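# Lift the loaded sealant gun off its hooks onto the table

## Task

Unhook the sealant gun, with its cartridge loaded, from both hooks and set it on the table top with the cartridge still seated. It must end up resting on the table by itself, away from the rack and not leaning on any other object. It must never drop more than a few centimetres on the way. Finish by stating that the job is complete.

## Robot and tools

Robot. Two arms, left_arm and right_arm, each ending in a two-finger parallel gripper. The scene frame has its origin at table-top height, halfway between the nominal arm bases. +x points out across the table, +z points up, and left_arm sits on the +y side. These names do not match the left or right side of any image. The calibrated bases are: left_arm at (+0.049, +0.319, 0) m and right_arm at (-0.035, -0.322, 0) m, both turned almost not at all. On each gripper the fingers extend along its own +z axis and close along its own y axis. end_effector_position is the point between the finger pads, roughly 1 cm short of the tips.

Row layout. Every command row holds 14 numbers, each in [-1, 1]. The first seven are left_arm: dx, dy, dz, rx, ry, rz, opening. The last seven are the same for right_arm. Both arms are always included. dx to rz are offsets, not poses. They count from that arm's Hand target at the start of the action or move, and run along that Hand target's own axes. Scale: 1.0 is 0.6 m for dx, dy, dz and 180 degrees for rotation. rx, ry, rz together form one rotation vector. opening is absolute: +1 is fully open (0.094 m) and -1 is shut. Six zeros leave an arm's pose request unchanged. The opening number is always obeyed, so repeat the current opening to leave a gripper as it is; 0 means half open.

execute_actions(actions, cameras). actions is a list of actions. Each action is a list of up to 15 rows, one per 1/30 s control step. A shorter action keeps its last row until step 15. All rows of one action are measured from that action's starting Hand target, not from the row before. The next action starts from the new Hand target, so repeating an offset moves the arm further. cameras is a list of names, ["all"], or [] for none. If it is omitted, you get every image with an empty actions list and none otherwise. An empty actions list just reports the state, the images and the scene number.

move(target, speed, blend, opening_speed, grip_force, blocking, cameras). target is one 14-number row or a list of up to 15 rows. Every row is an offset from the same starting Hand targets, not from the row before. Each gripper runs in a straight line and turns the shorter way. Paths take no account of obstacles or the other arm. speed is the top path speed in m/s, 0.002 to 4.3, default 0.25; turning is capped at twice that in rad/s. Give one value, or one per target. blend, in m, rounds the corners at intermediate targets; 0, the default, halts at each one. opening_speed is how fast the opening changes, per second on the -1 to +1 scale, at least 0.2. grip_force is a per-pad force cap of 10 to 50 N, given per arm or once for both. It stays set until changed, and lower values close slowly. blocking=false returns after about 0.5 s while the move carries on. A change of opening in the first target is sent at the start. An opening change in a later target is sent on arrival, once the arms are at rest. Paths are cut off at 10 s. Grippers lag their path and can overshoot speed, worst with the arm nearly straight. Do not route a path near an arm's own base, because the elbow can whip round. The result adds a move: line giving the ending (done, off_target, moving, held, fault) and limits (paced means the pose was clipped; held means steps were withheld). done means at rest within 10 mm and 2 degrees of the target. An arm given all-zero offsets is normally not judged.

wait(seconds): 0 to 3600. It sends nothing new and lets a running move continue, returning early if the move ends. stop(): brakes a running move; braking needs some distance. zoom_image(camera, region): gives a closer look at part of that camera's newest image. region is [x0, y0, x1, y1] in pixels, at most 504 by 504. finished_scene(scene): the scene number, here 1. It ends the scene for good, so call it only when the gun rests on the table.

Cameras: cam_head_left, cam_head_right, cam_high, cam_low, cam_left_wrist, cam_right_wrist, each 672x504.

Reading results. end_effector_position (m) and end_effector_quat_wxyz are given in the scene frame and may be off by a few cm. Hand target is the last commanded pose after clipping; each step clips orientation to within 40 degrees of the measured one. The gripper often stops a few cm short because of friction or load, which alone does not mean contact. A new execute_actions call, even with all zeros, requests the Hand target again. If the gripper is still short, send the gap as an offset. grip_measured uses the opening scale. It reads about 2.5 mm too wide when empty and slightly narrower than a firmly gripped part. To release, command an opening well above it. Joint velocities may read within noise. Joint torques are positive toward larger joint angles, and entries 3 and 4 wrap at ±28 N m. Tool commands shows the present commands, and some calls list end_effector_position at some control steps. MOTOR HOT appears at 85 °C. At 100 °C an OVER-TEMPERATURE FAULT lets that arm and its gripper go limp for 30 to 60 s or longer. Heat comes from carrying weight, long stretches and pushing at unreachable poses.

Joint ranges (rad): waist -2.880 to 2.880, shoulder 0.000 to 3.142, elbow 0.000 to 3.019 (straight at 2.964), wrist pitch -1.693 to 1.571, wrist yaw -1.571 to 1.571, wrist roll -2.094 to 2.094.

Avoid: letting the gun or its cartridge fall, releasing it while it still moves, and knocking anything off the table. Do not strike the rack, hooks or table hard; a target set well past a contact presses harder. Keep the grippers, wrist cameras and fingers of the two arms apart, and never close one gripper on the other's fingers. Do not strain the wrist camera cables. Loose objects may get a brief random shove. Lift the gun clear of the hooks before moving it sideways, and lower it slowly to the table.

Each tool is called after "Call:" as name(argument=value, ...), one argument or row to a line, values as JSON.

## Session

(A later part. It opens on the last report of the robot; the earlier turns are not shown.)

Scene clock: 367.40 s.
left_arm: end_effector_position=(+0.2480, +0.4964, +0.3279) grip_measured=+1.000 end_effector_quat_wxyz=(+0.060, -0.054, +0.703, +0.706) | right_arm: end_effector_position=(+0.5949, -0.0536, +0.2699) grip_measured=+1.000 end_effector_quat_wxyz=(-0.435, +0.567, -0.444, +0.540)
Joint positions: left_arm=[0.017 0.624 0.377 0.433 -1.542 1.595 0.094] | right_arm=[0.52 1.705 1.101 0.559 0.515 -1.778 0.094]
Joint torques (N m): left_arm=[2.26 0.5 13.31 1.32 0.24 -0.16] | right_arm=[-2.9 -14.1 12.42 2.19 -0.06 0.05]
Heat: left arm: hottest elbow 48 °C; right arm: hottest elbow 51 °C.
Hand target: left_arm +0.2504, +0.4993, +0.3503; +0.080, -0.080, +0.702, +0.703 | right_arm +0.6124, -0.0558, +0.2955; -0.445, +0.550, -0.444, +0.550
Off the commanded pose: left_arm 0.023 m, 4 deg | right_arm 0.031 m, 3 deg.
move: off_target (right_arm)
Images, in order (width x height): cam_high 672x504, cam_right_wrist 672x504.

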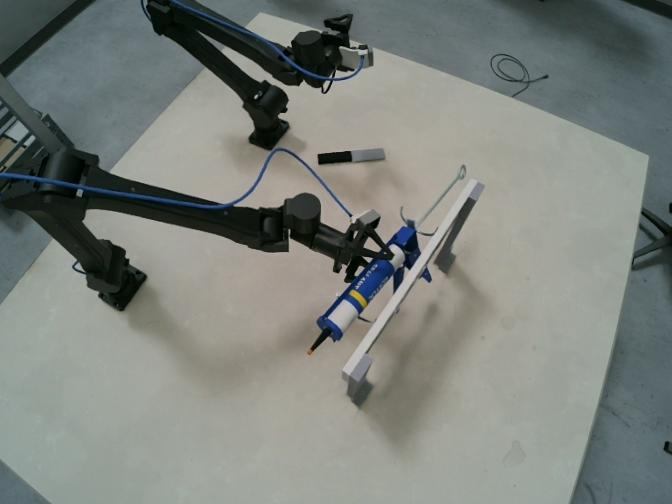

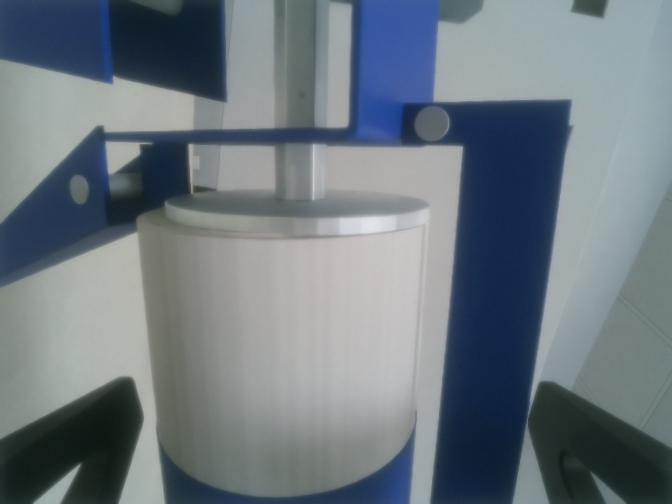

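Call:
move(
  target=[0,0,0,0,0,0,1,0,0,-0.05,0,0,0,1],
  speed=0.04,
  cameras=["cam_right_wrist","cam_high"],
)

Call:
zoom_image(
  camera="cam_high",
  region=[300, 150, 480, 370],
)

Scene clock: 392.43 s.
left_arm: end_effector_position=(+0.2480, +0.4964, +0.3279) grip_measured=+1.000 end_effector_quat_wxyz=(+0.060, -0.054, +0.703, +0.706) | right_arm: end_effector_position=(+0.5870, -0.0620, +0.2756) grip_measured=+1.000 end_effector_quat_wxyz=(-0.430, +0.561, -0.450, +0.546)
Joint positions: left_arm=[0.017 0.624 0.377 0.433 -1.542 1.595 0.094] | right_arm=[0.52 1.677 1.078 0.559 0.537 -1.778 0.094]
Joint torques (N m): left_arm=[2.2 0.56 13.31 1.32 0.24 -0.16] | right_arm=[-0.62 -16.03 8.73 2.99 0.13 0.05]
Heat: left arm: hottest elbow 49 °C; right arm: hottest elbow 49 °C.
Hand target: left_arm +0.2504, +0.4993, +0.3503; +0.080, -0.080, +0.702, +0.703 | right_arm +0.5825, -0.0558, +0.2956; -0.445, +0.550, -0.444, +0.550
Off the commanded pose: left_arm 0.023 m, 4 deg | right_arm 0.021 m, 2 deg.
move: off_target (right_arm)
Images, in order (width x height): cam_high 672x504, cam_right_wrist 672x504.

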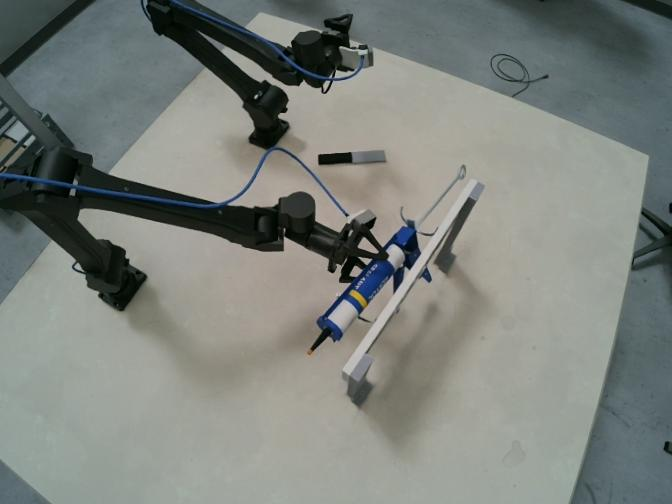

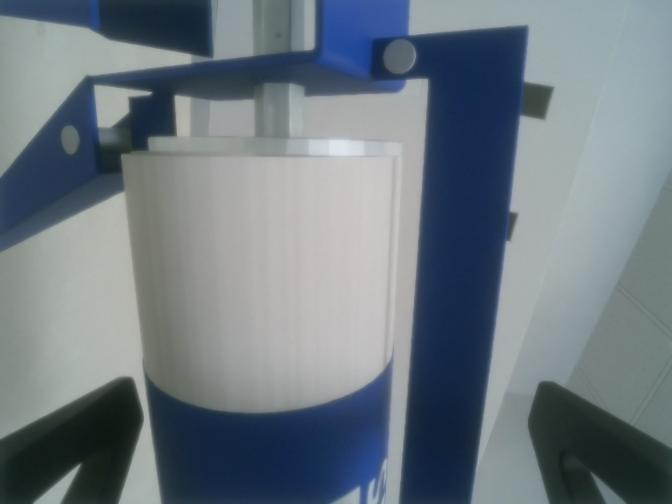

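Scaled by 2.291 from the camera's image (finer frame: 960x720).

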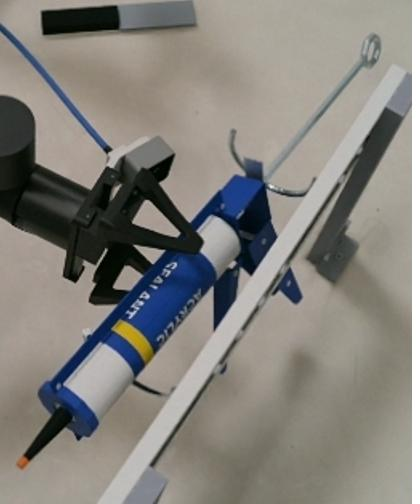

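Call:
move(
  target=[0,0,0,0,0,0,1,0,0,-0.12,0,0,0,1],
  speed=0.08,
  cameras=["cam_right_wrist","cam_high","cam_head_left","cam_low"],
)

Call:
zoom_image(
  camera="cam_high",
  region=[300, 150, 480, 370],
)

Call:
zoom_image(
  camera="cam_low",
  region=[240, 180, 420, 310],
)

Scene clock: 400.43 s.
left_arm: end_effector_position=(+0.2480, +0.4964, +0.3279) grip_measured=+1.000 end_effector_quat_wxyz=(+0.060, -0.054, +0.703, +0.706) | right_arm: end_effector_position=(+0.5147, -0.0627, +0.2761) grip_measured=+1.000 end_effector_quat_wxyz=(-0.427, +0.563, -0.450, +0.547)
Joint positions: left_arm=[0.017 0.624 0.377 0.433 -1.542 1.595 0.094] | right_arm=[0.599 1.533 0.903 0.583 0.618 -1.778 0.094]
Joint torques (N m): left_arm=[2.26 0.5 13.31 1.31 0.24 -0.16] | right_arm=[-0.5 -13.16 8.5 3.32 0.16 0.04]
Heat: left arm: hottest elbow 49 °C; right arm: hottest elbow 49 °C.
Hand target: left_arm +0.2504, +0.4993, +0.3503; +0.080, -0.080, +0.702, +0.703 | right_arm +0.5105, -0.0559, +0.2954; -0.445, +0.550, -0.444, +0.550
Off the commanded pose: left_arm 0.023 m, 4 deg | right_arm 0.021 m, 3 deg.
move: off_target (right_arm)
Images, in order (width x height): cam_head_left 672x504, cam_high 672x504, cam_low 672x504, cam_right_wrist 672x504.

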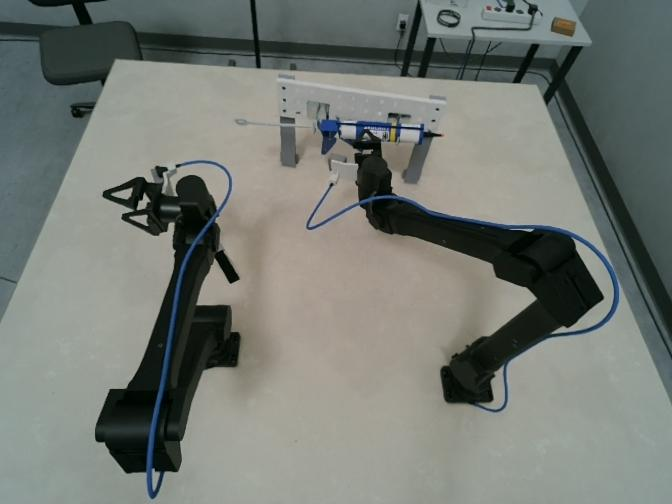

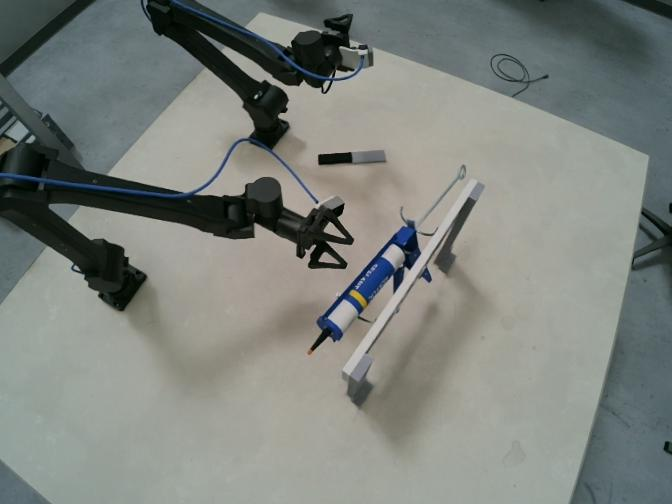

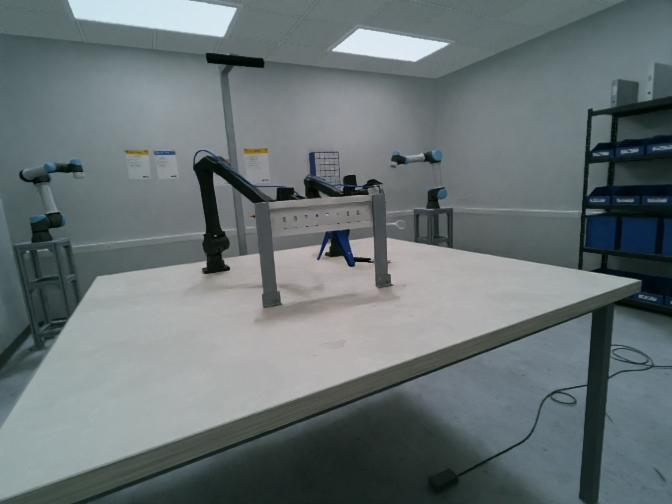

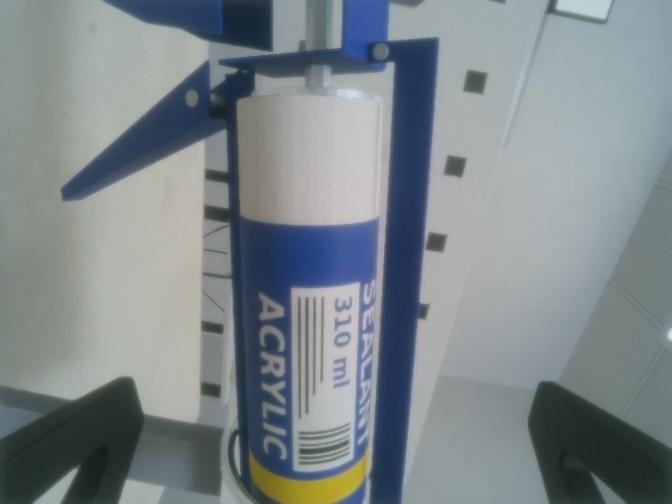

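Scaled by 2.291 from the camera's image (finer frame: 960x720).

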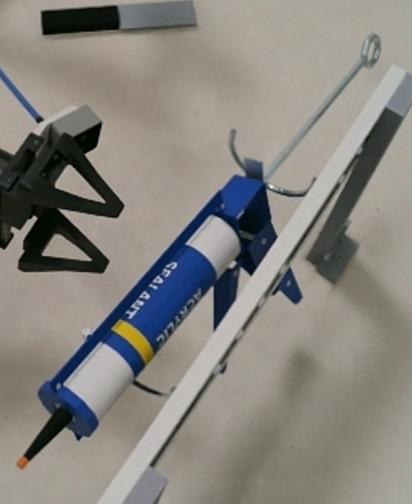

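Scaled by 2.800 from the camera's image (finer frame: 960x720).

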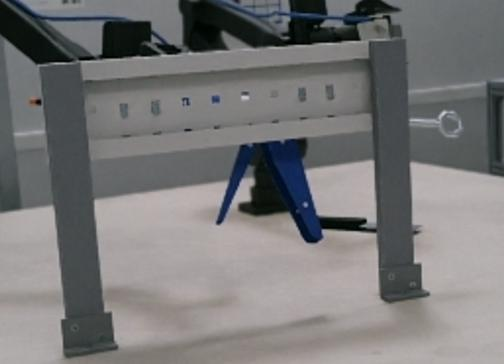

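Call:
move(
  target=[0,0,0,0,0,0,1,0,-0.045,0,0,0,0,-1],
  speed=0.1,
  cameras=["cam_right_wrist"],
)

Scene clock: 444.60 s.
left_arm: end_effector_position=(+0.2480, +0.4964, +0.3279) grip_measured=+1.000 end_effector_quat_wxyz=(+0.060, -0.054, +0.703, +0.706) | right_arm: end_effector_position=(+0.5069, -0.0636, +0.2893) grip_measured=-0.976 end_effector_quat_wxyz=(-0.423, +0.565, -0.450, +0.546)
Joint positions: left_arm=[0.017 0.624 0.377 0.433 -1.542 1.595 0.094] | right_arm=[0.607 1.492 0.903 0.534 0.628 -1.778 0.001]
Joint torques (N m): left_arm=[2.26 0.44 13.33 1.32 0.24 -0.16] | right_arm=[-0.21 -11.99 11.71 2.24 0.14 0.05]
Heat: left arm: hottest elbow 49 °C; right arm: hottest elbow 48 °C.
Hand target: left_arm +0.2504, +0.4993, +0.3503; +0.080, -0.080, +0.702, +0.703 | right_arm +0.5105, -0.0502, +0.3218; -0.445, +0.550, -0.444, +0.550
Off the commanded pose: left_arm 0.023 m, 4 deg | right_arm 0.035 m, 3 deg.
move: off_target (right_arm)

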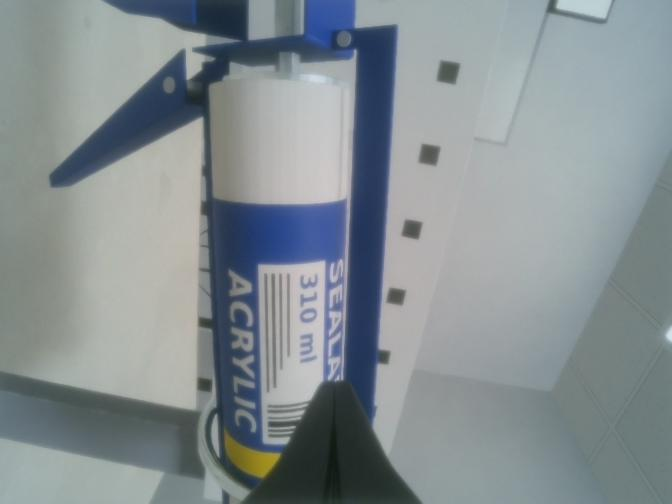

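Call:
move(
  target=[0,0,0,0,0,0,1,-0.012,-0.022,0.05,0,0,0,-1],
  speed=0.1,
  cameras=["cam_right_wrist"],
)

Scene clock: 449.70 s.
left_arm: end_effector_position=(+0.2480, +0.4964, +0.3279) grip_measured=+1.000 end_effector_quat_wxyz=(+0.060, -0.054, +0.703, +0.706) | right_arm: end_effector_position=(+0.5287, -0.0458, +0.3075) grip_measured=-0.976 end_effector_quat_wxyz=(-0.431, +0.564, -0.446, +0.544)
Joint positions: left_arm=[0.017 0.624 0.377 0.433 -1.542 1.595 0.094] | right_arm=[0.607 1.532 0.998 0.492 0.615 -1.778 0.001]
Joint torques (N m): left_arm=[2.2 0.5 13.33 1.33 0.24 -0.16] | right_arm=[-1.61 -12.1 12.29 2.19 -0.05 0.06]
Heat: left arm: hottest elbow 49 °C; right arm: hottest elbow 48 °C.
Hand target: left_arm +0.2504, +0.4993, +0.3503; +0.080, -0.080, +0.702, +0.703 | right_arm +0.5404, -0.0403, +0.3331; -0.445, +0.550, -0.444, +0.550
Off the commanded pose: left_arm 0.023 m, 4 deg | right_arm 0.029 m, 2 deg.
move: off_target (right_arm)

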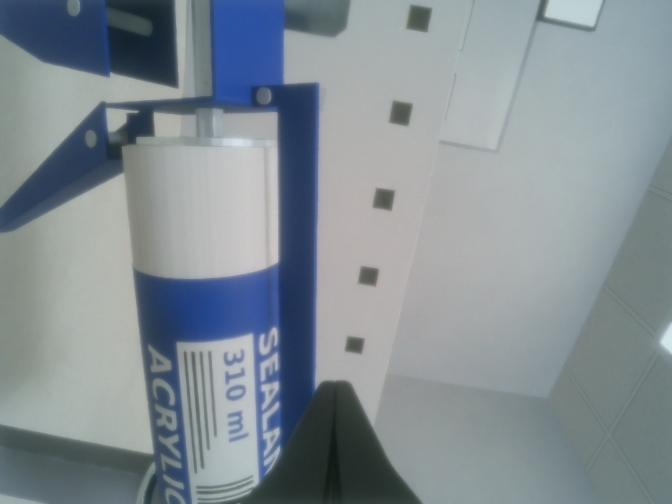

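Call:
move(
  target=[0,0,0,0,0,0,1,0,0.013,0.03,0,0,0,-1],
  speed=0.08,
  cameras=["cam_right_wrist"],
)

Scene clock: 456.10 s.
left_arm: end_effector_position=(+0.2480, +0.4964, +0.3279) grip_measured=+1.000 end_effector_quat_wxyz=(+0.060, -0.054, +0.703, +0.706) | right_arm: end_effector_position=(+0.5423, -0.0420, +0.2912) grip_measured=-0.976 end_effector_quat_wxyz=(-0.426, +0.575, -0.444, +0.539)
Joint positions: left_arm=[0.017 0.624 0.377 0.433 -1.542 1.595 0.094] | right_arm=[0.595 1.578 1.019 0.492 0.592 -1.778 0.001]
Joint torques (N m): left_arm=[2.26 0.5 13.33 1.32 0.24 -0.16] | right_arm=[-2.96 -12.92 12.71 2.82 -0.04 0.03]
Heat: left arm: hottest elbow 49 °C; right arm: hottest elbow 49 °C.
Hand target: left_arm +0.2504, +0.4993, +0.3503; +0.080, -0.080, +0.702, +0.703 | right_arm +0.5585, -0.0421, +0.3255; -0.445, +0.550, -0.444, +0.550
Off the commanded pose: left_arm 0.023 m, 4 deg | right_arm 0.038 m, 4 deg.
move: off_target (right_arm)

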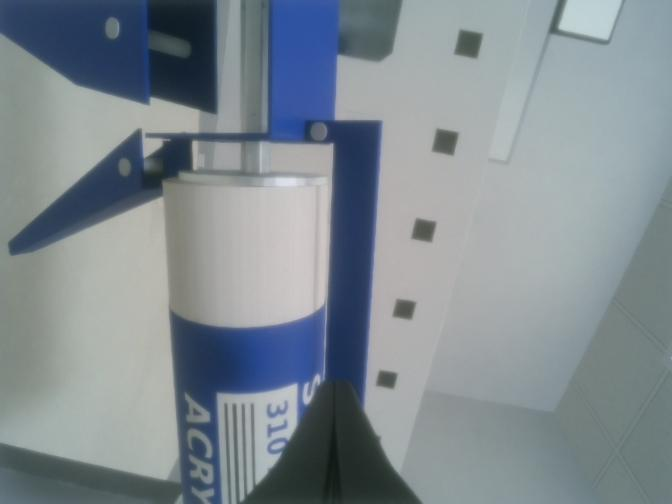

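Call:
move(
  target=[0,0,0,0,0,0,1,0,-0.002,0.04,0,0,0,-1],
  speed=0.05,
  cameras=["cam_right_wrist","cam_high"],
)

Call:
zoom_image(
  camera="cam_high",
  region=[300, 150, 480, 370],
)

Scene clock: 462.43 s.
left_arm: end_effector_position=(+0.2480, +0.4964, +0.3279) grip_measured=+1.000 end_effector_quat_wxyz=(+0.060, -0.054, +0.703, +0.706) | right_arm: end_effector_position=(+0.5657, -0.0408, +0.2986) grip_measured=-0.976 end_effector_quat_wxyz=(-0.433, +0.568, -0.444, +0.541)
Joint positions: left_arm=[0.017 0.624 0.377 0.433 -1.542 1.595 0.094] | right_arm=[0.57 1.62 1.081 0.492 0.566 -1.778 0.001]
Joint torques (N m): left_arm=[2.26 0.5 13.33 1.31 0.24 -0.16] | right_arm=[-2.55 -13.22 12.82 2.22 -0.06 0.04]
Heat: left arm: hottest elbow 49 °C; right arm: hottest elbow 49 °C.
Hand target: left_arm +0.2504, +0.4993, +0.3503; +0.080, -0.080, +0.702, +0.703 | right_arm +0.5825, -0.0417, +0.3268; -0.445, +0.550, -0.444, +0.550
Off the commanded pose: left_arm 0.023 m, 4 deg | right_arm 0.033 m, 3 deg.
move: off_target (right_arm)
Images, in order (width x height): cam_high 672x504, cam_right_wrist 672x504.

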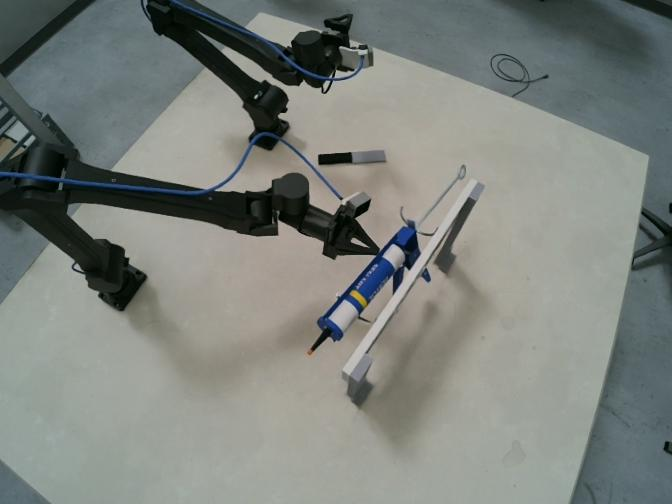

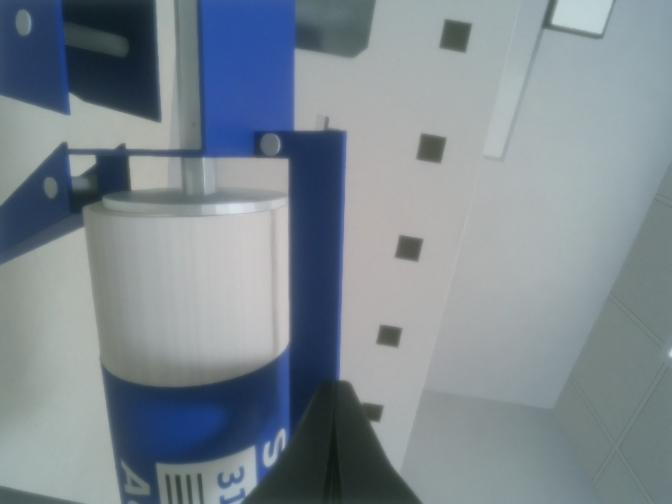

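Scaled by 2.291 from the camera's image (finer frame: 960x720).

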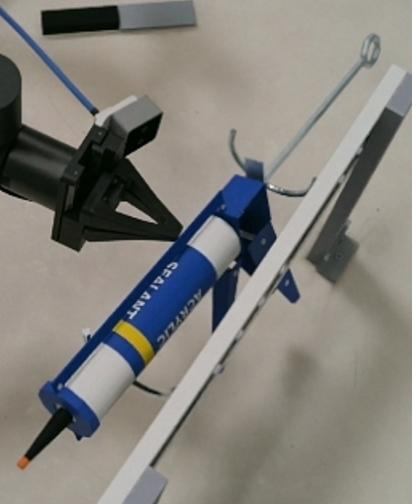

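Call:
move(
  target=[0,0,0,0,0,0,1,0,0.008,0.02,0,0,0,-1],
  speed=0.04,
  cameras=["cam_right_wrist","cam_high"],
)

Call:
zoom_image(
  camera="cam_high",
  region=[300, 150, 480, 370],
)

Scene clock: 467.67 s.
left_arm: end_effector_position=(+0.2480, +0.4964, +0.3279) grip_measured=+1.000 end_effector_quat_wxyz=(+0.060, -0.054, +0.703, +0.706) | right_arm: end_effector_position=(+0.5791, -0.0415, +0.2930) grip_measured=-0.976 end_effector_quat_wxyz=(-0.431, +0.569, -0.445, +0.540)
Joint positions: left_arm=[0.017 0.624 0.377 0.433 -1.542 1.595 0.094] | right_arm=[0.556 1.653 1.109 0.492 0.553 -1.778 0.001]
Joint torques (N m): left_arm=[2.26 0.56 13.31 1.32 0.24 -0.16] | right_arm=[-2.55 -13.8 12.38 2.39 -0.07 0.05]
Heat: left arm: hottest elbow 49 °C; right arm: hottest elbow 49 °C.
Hand target: left_arm +0.2504, +0.4993, +0.3503; +0.080, -0.080, +0.702, +0.703 | right_arm +0.5945, -0.0427, +0.3220; -0.445, +0.550, -0.444, +0.550
Off the commanded pose: left_arm 0.023 m, 4 deg | right_arm 0.033 m, 3 deg.
move: off_target (right_arm)
Images, in order (width x height): cam_high 672x504, cam_right_wrist 672x504.

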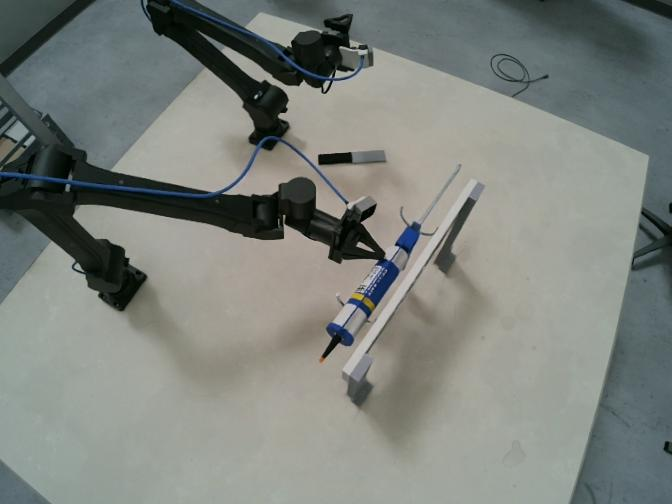

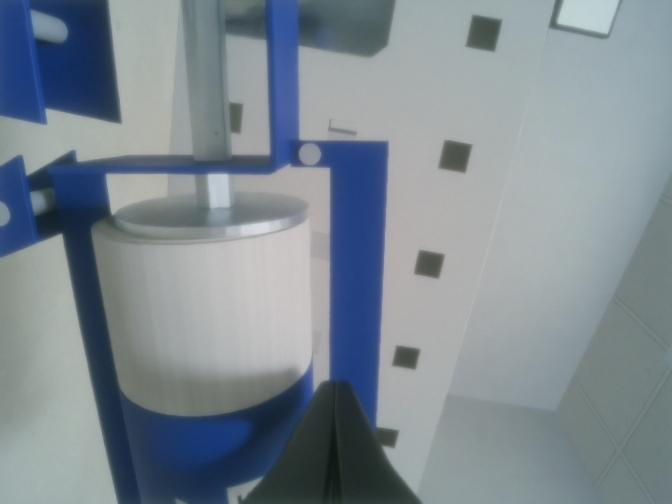

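Scaled by 2.291 from the camera's image (finer frame: 960x720).

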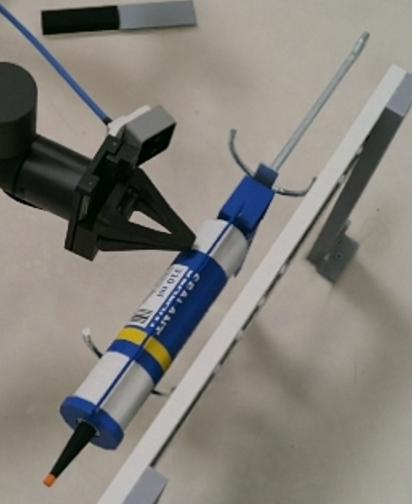

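Call:
move(
  target=[
    [0,0,0,0,0,0,1,0,0,-0.1,0,0,0,-1],
    [0,0,0,0,0,0,1,0.015,0.045,-0.1,0,0,0,1],
  ],
  speed=0.1,
  cameras=["cam_right_wrist","cam_high"],
)

Call:
zoom_image(
  camera="cam_high",
  region=[300, 150, 480, 370],
)

Scene clock: 476.13 s.
left_arm: end_effector_position=(+0.2480, +0.4964, +0.3279) grip_measured=+1.000 end_effector_quat_wxyz=(+0.060, -0.054, +0.703, +0.706) | right_arm: end_effector_position=(+0.5285, -0.0516, +0.2869) grip_measured=+0.997 end_effector_quat_wxyz=(-0.438, +0.563, -0.444, +0.543)
Joint positions: left_arm=[0.017 0.624 0.377 0.433 -1.542 1.595 0.094] | right_arm=[0.595 1.556 0.955 0.569 0.593 -1.778 0.094]
Joint torques (N m): left_arm=[2.26 0.56 13.31 1.33 0.24 -0.16] | right_arm=[-2.55 -12.51 8.91 3.3 -0.07 0.03]
Heat: left arm: hottest elbow 49 °C; right arm: hottest elbow 49 °C.
Hand target: left_arm +0.2504, +0.4993, +0.3503; +0.080, -0.080, +0.702, +0.703 | right_arm +0.5344, -0.0572, +0.2976; -0.445, +0.550, -0.444, +0.550
Off the commanded pose: left_arm 0.023 m, 4 deg | right_arm 0.013 m, 2 deg.
move: off_target (right_arm); target 2's new opening was sent with right_arm's hand 0.013 m and 2 deg from that target
Images, in order (width x height): cam_high 672x504, cam_right_wrist 672x504.

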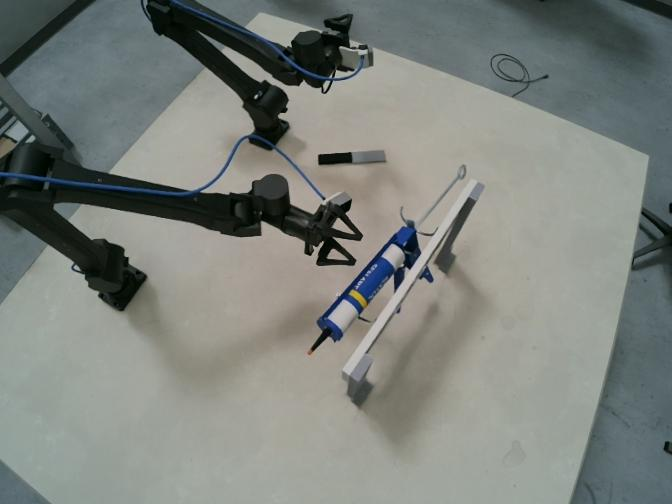

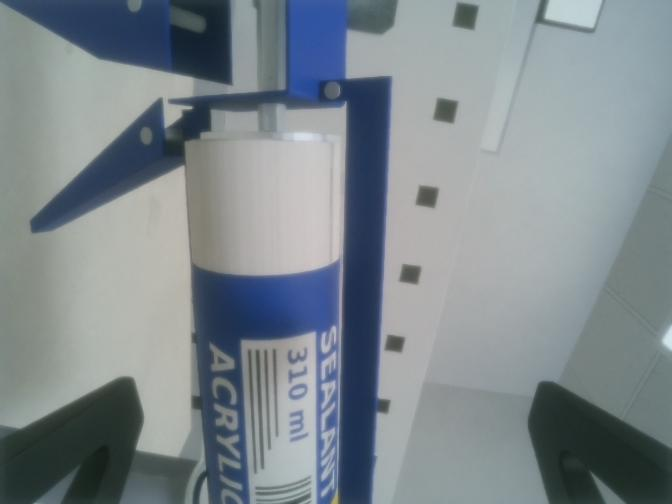

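Scaled by 2.291 from the camera's image (finer frame: 960x720).

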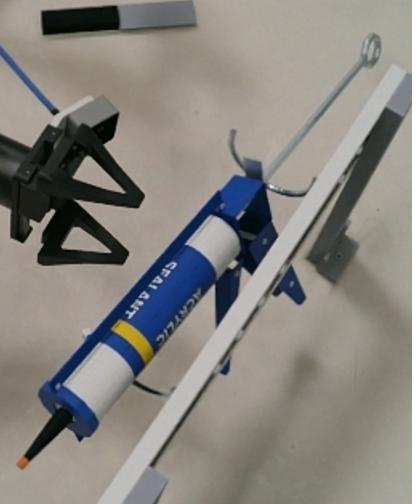

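Call:
move(
  target=[0,0,0,0,0,0,1,-0.006,0.05,0.005,0.1086,0.0233,0,1],
  speed=0.1,
  cameras=["cam_right_wrist","cam_high"],
)

Scene clock: 537.67 s.
left_arm: end_effector_position=(+0.2480, +0.4964, +0.3279) grip_measured=+1.000 end_effector_quat_wxyz=(+0.060, -0.054, +0.703, +0.706) | right_arm: end_effector_position=(+0.5320, -0.0521, +0.2584) grip_measured=+0.997 end_effector_quat_wxyz=(+0.513, -0.460, +0.361, -0.629)
Joint positions: left_arm=[0.017 0.624 0.377 0.433 -1.542 1.595 0.094] | right_arm=[0.577 1.823 0.903 1.296 0.535 -1.991 0.094]
Joint torques (N m): left_arm=[2.26 0.5 13.33 1.31 0.24 -0.16] | right_arm=[-2.78 -13.51 6.94 3.12 -0.18 0.01]
Heat: left arm: hottest elbow 50 °C; right arm: hottest elbow 46 °C.
Hand target: left_arm +0.2504, +0.4993, +0.3503; +0.080, -0.080, +0.702, +0.703 | right_arm +0.5375, -0.0600, +0.2675; +0.515, -0.446, +0.361, -0.637
Off the commanded pose: left_arm 0.023 m, 4 deg | right_arm 0.013 m, 2 deg.
move: off_target (right_arm)
Images, in order (width x height): cam_high 672x504, cam_right_wrist 672x504.

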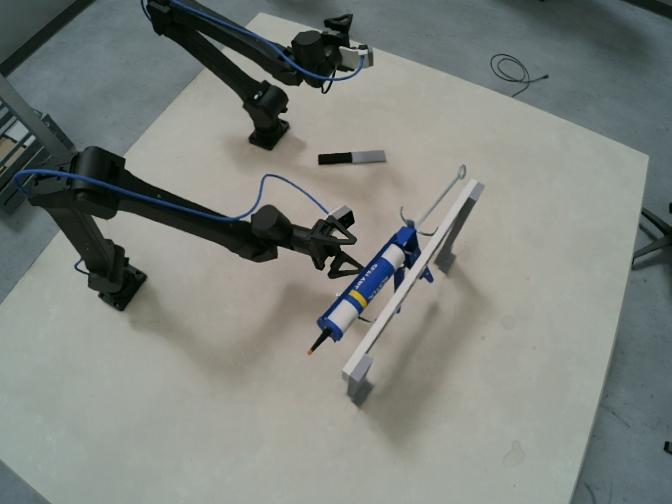

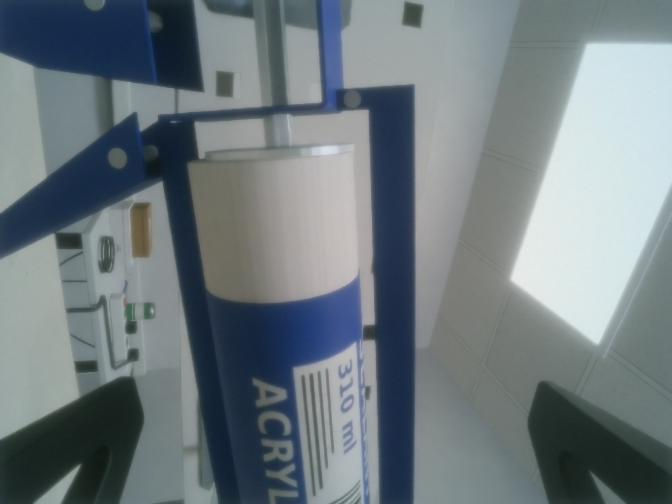

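Call:
move(
  target=[0,0,0,0,0,0,1,0.004,0.027,0.045,0,0,-0.0155,1],
  speed=0.1,
  cameras=["cam_right_wrist"],
)

Scene clock: 547.63 s.
left_arm: end_effector_position=(+0.2480, +0.4964, +0.3279) grip_measured=+1.000 end_effector_quat_wxyz=(+0.060, -0.054, +0.703, +0.706) | right_arm: end_effector_position=(+0.5559, -0.0665, +0.2447) grip_measured=+0.997 end_effector_quat_wxyz=(-0.494, +0.470, -0.352, +0.642)
Joint positions: left_arm=[0.017 0.624 0.377 0.433 -1.542 1.595 0.094] | right_arm=[0.528 1.873 0.938 1.296 0.496 -2.021 0.094]
Joint torques (N m): left_arm=[2.26 0.5 13.31 1.31 0.24 -0.16] | right_arm=[-1.96 -14.51 9.35 1.91 -0.15 0.06]
Heat: left arm: hottest elbow 50 °C; right arm: hottest elbow 46 °C.
Hand target: left_arm +0.2504, +0.4993, +0.3503; +0.080, -0.080, +0.702, +0.703 | right_arm +0.5681, -0.0656, +0.2625; +0.500, -0.454, +0.350, -0.649
Off the commanded pose: left_arm 0.023 m, 4 deg | right_arm 0.021 m, 2 deg.
move: off_target (right_arm)

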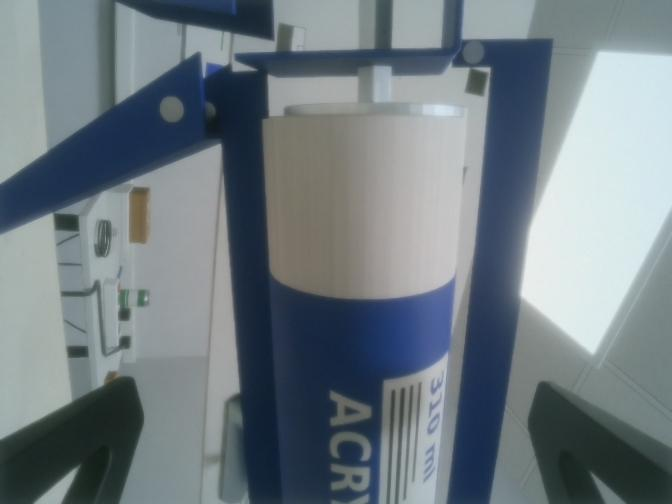

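Call:
move(
  target=[0,0,0,0,0,0,1,-0.023,-0.016,0.01,0,0,0,1],
  speed=0.1,
  cameras=["cam_right_wrist"],
)

Scene clock: 556.23 s.
left_arm: end_effector_position=(+0.2480, +0.4964, +0.3279) grip_measured=+1.000 end_effector_quat_wxyz=(+0.060, -0.054, +0.703, +0.706) | right_arm: end_effector_position=(+0.5656, -0.0634, +0.2562) grip_measured=+0.997 end_effector_quat_wxyz=(-0.490, +0.463, -0.355, +0.648)
Joint positions: left_arm=[0.017 0.624 0.377 0.433 -1.542 1.595 0.094] | right_arm=[0.528 1.873 0.978 1.27 0.511 -2.031 0.094]
Joint torques (N m): left_arm=[2.26 0.44 13.31 1.31 0.24 -0.16] | right_arm=[-0.15 -14.1 9.47 1.89 0.05 0.03]
Heat: left arm: hottest elbow 50 °C; right arm: hottest elbow 47 °C.
Hand target: left_arm +0.2504, +0.4993, +0.3503; +0.080, -0.080, +0.702, +0.703 | right_arm +0.5718, -0.0498, +0.2699; -0.500, +0.454, -0.350, +0.649
Off the commanded pose: left_arm 0.023 m, 4 deg | right_arm 0.020 m, 2 deg.
move: off_target (right_arm)

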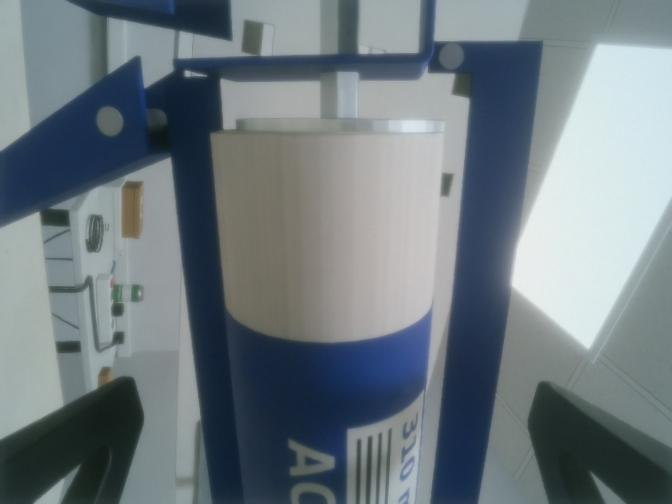

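Call:
move(
  target=[0,0,0,0,0,0,1,-0.004,-0.004,0.02,0,0,0,1],
  speed=0.06,
  cameras=["cam_right_wrist"],
)

Scene clock: 562.13 s.
left_arm: end_effector_position=(+0.2480, +0.4964, +0.3279) grip_measured=+1.000 end_effector_quat_wxyz=(+0.060, -0.054, +0.703, +0.706) | right_arm: end_effector_position=(+0.5743, -0.0582, +0.2608) grip_measured=+0.997 end_effector_quat_wxyz=(-0.489, +0.465, -0.355, +0.647)
Joint positions: left_arm=[0.017 0.624 0.377 0.433 -1.542 1.595 0.094] | right_arm=[0.528 1.879 1.011 1.24 0.511 -2.031 0.094]
Joint torques (N m): left_arm=[2.32 0.5 13.31 1.32 0.24 -0.16] | right_arm=[-0.85 -14.56 9.85 1.98 -0.14 0.07]
Heat: left arm: hottest elbow 50 °C; right arm: hottest elbow 46 °C.
Hand target: left_arm +0.2504, +0.4993, +0.3503; +0.080, -0.080, +0.702, +0.703 | right_arm +0.5824, -0.0468, +0.2756; -0.500, +0.455, -0.350, +0.649
Off the commanded pose: left_arm 0.023 m, 4 deg | right_arm 0.020 m, 2 deg.
move: off_target (right_arm)

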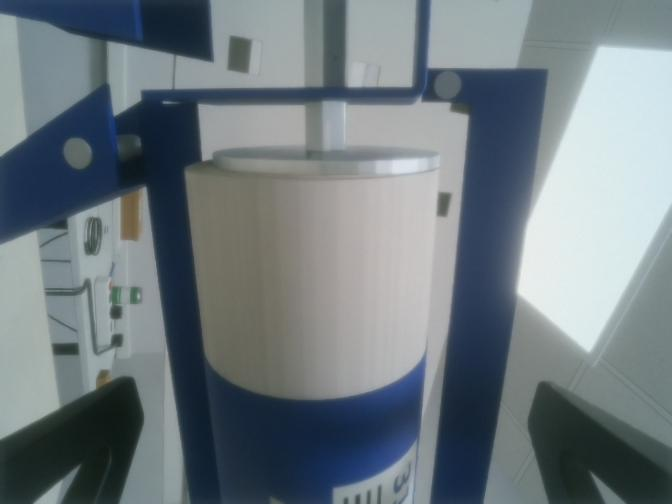

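Call:
move(
  target=[0,0,0,0,0,0,1,0,0,0.022,0,0,0,1],
  speed=0.05,
  cameras=["cam_right_wrist","cam_high"],
)

Call:
zoom_image(
  camera="cam_high",
  region=[300, 150, 480, 370],
)

Scene clock: 569.40 s.
left_arm: end_effector_position=(+0.2480, +0.4964, +0.3279) grip_measured=+1.000 end_effector_quat_wxyz=(+0.060, -0.054, +0.703, +0.706) | right_arm: end_effector_position=(+0.5834, -0.0510, +0.2643) grip_measured=+0.997 end_effector_quat_wxyz=(-0.491, +0.468, -0.351, +0.646)
Joint positions: left_arm=[0.017 0.624 0.377 0.433 -1.542 1.595 0.094] | right_arm=[0.528 1.89 1.045 1.213 0.501 -2.031 0.094]
Joint torques (N m): left_arm=[2.2 0.5 13.33 1.32 0.24 -0.16] | right_arm=[-1.67 -14.92 9.98 1.89 -0.16 0.1]
Heat: left arm: hottest elbow 50 °C; right arm: hottest elbow 47 °C.
Hand target: left_arm +0.2504, +0.4993, +0.3503; +0.080, -0.080, +0.702, +0.703 | right_arm +0.5948, -0.0469, +0.2801; -0.500, +0.454, -0.350, +0.649
Off the commanded pose: left_arm 0.023 m, 4 deg | right_arm 0.020 m, 2 deg.
move: off_target (right_arm)
Images, in order (width x height): cam_high 672x504, cam_right_wrist 672x504.

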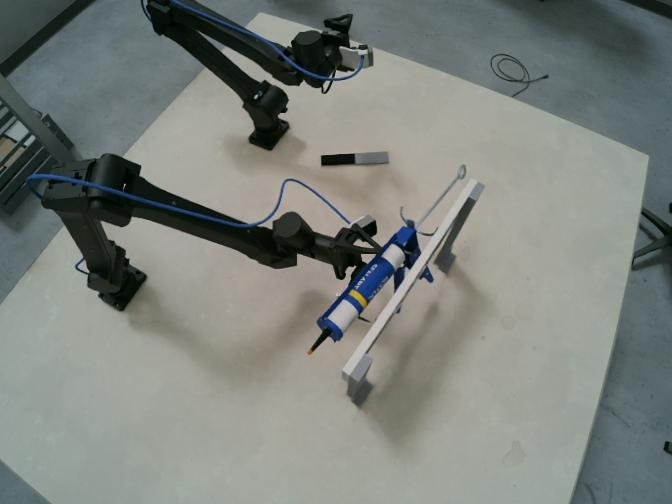

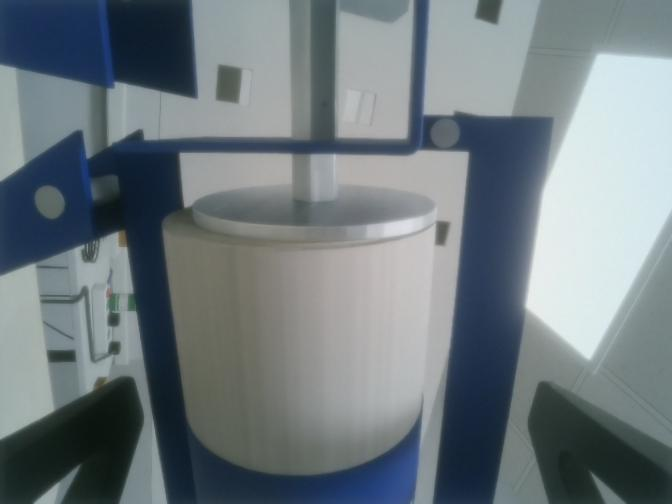

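Scaled by 2.291 from the camera's image (finer frame: 960x720).

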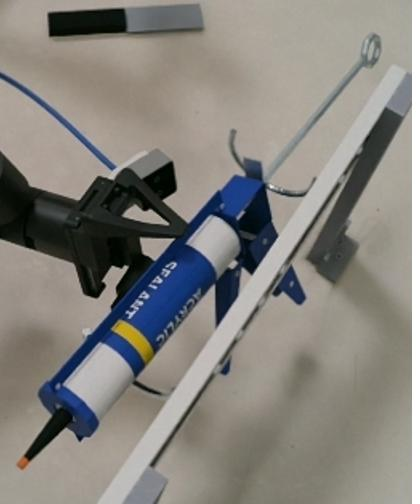

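Call:
move(
  target=[0,0,0,0,0,0,1,0,0,0.014,0,0,0,1],
  speed=0.05,
  cameras=["cam_right_wrist","cam_high","cam_low"],
)

Call:
zoom_image(
  camera="cam_high",
  region=[300, 150, 480, 370],
)

Call:
zoom_image(
  camera="cam_low",
  region=[240, 180, 420, 310],
)

Scene clock: 576.33 s.
left_arm: end_effector_position=(+0.2480, +0.4964, +0.3279) grip_measured=+1.000 end_effector_quat_wxyz=(+0.060, -0.054, +0.703, +0.706) | right_arm: end_effector_position=(+0.5891, -0.0463, +0.2665) grip_measured=+0.997 end_effector_quat_wxyz=(-0.492, +0.470, -0.349, +0.644)
Joint positions: left_arm=[0.017 0.624 0.377 0.433 -1.542 1.595 0.094] | right_arm=[0.528 1.897 1.066 1.195 0.494 -2.031 0.094]
Joint torques (N m): left_arm=[2.26 0.56 13.31 1.31 0.24 -0.16] | right_arm=[-2.55 -14.86 10.19 1.99 -0.16 0.14]
Heat: left arm: hottest elbow 50 °C; right arm: hottest elbow 47 °C.
Hand target: left_arm +0.2504, +0.4993, +0.3503; +0.080, -0.080, +0.702, +0.703 | right_arm +0.6027, -0.0469, +0.2829; -0.500, +0.455, -0.350, +0.649
Off the commanded pose: left_arm 0.023 m, 4 deg | right_arm 0.021 m, 2 deg.
move: off_target (right_arm)
Images, in order (width x height): cam_high 672x504, cam_low 672x504, cam_right_wrist 672x504.

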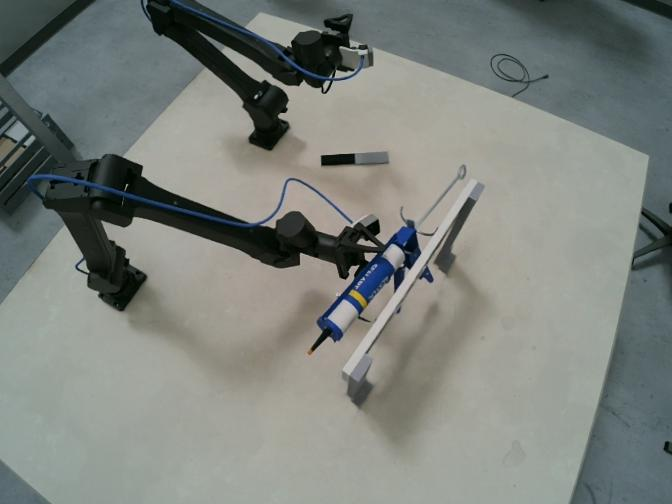

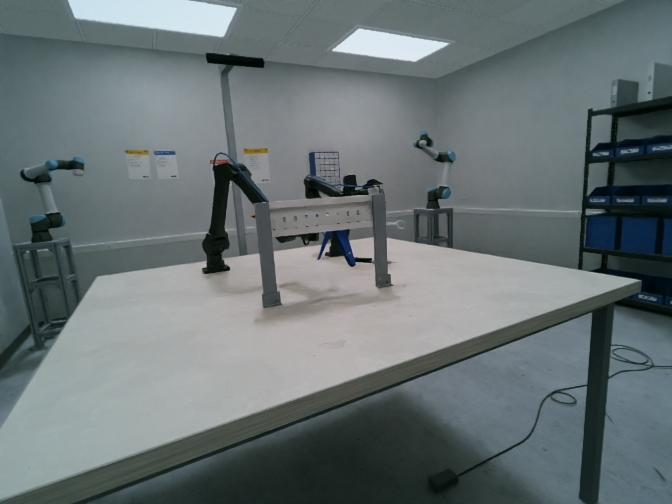

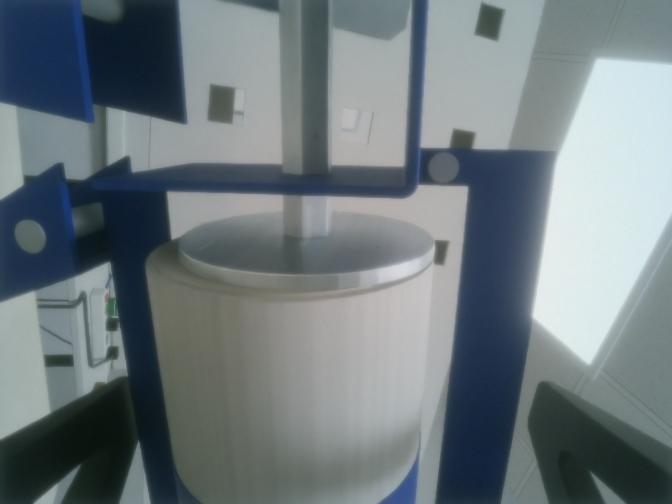

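Scaled by 2.291 from the camera's image (finer frame: 960x720).

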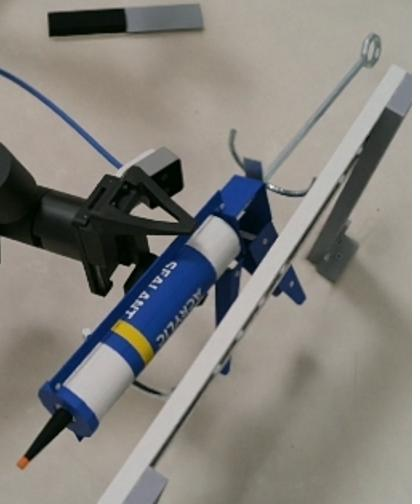

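Scaled by 2.800 from the camera's image (finer frame: 960x720).

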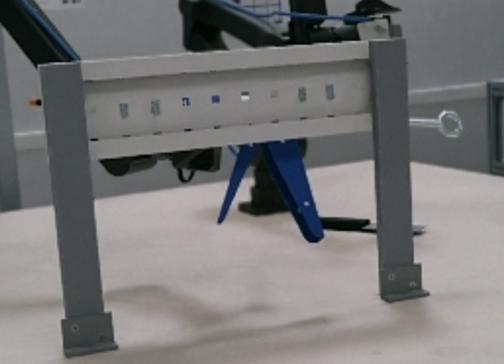

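Call:
move(
  target=[0,0,0,0,0,0,1,0,0,0,0,0,0,0.72],
  opening_speed=0.3,
  cameras=["cam_right_wrist"],
)

Scene clock: 581.80 s.
left_arm: end_effector_position=(+0.2480, +0.4964, +0.3279) grip_measured=+1.000 end_effector_quat_wxyz=(+0.060, -0.054, +0.703, +0.706) | right_arm: end_effector_position=(+0.5903, -0.0462, +0.2617) grip_measured=+0.725 end_effector_quat_wxyz=(-0.489, +0.474, -0.349, +0.643)
Joint positions: left_arm=[0.017 0.624 0.377 0.433 -1.542 1.595 0.094] | right_arm=[0.528 1.903 1.066 1.192 0.494 -2.031 0.081]
Joint torques (N m): left_arm=[2.26 0.56 13.31 1.32 0.24 -0.16] | right_arm=[-2.43 -15.68 10.14 2.07 -0.17 0.12]
Heat: left arm: hottest elbow 50 °C; right arm: hottest elbow 47 °C.
Hand target: left_arm +0.2504, +0.4993, +0.3503; +0.080, -0.080, +0.702, +0.703 | right_arm +0.6028, -0.0469, +0.2828; -0.500, +0.455, -0.350, +0.649
Off the commanded pose: left_arm 0.023 m, 4 deg | right_arm 0.025 m, 3 deg.
move: done

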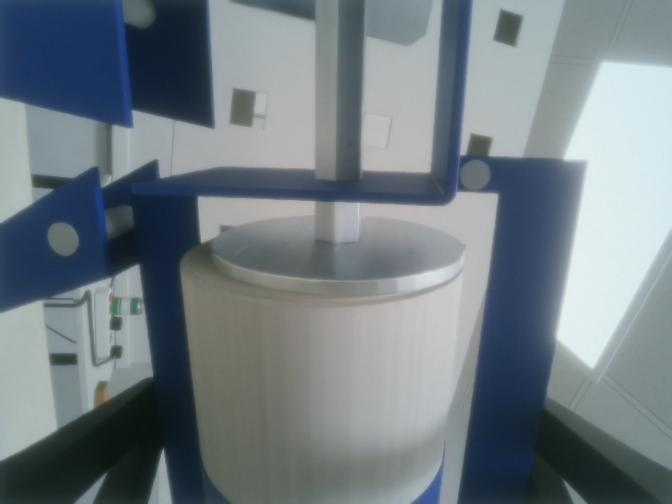

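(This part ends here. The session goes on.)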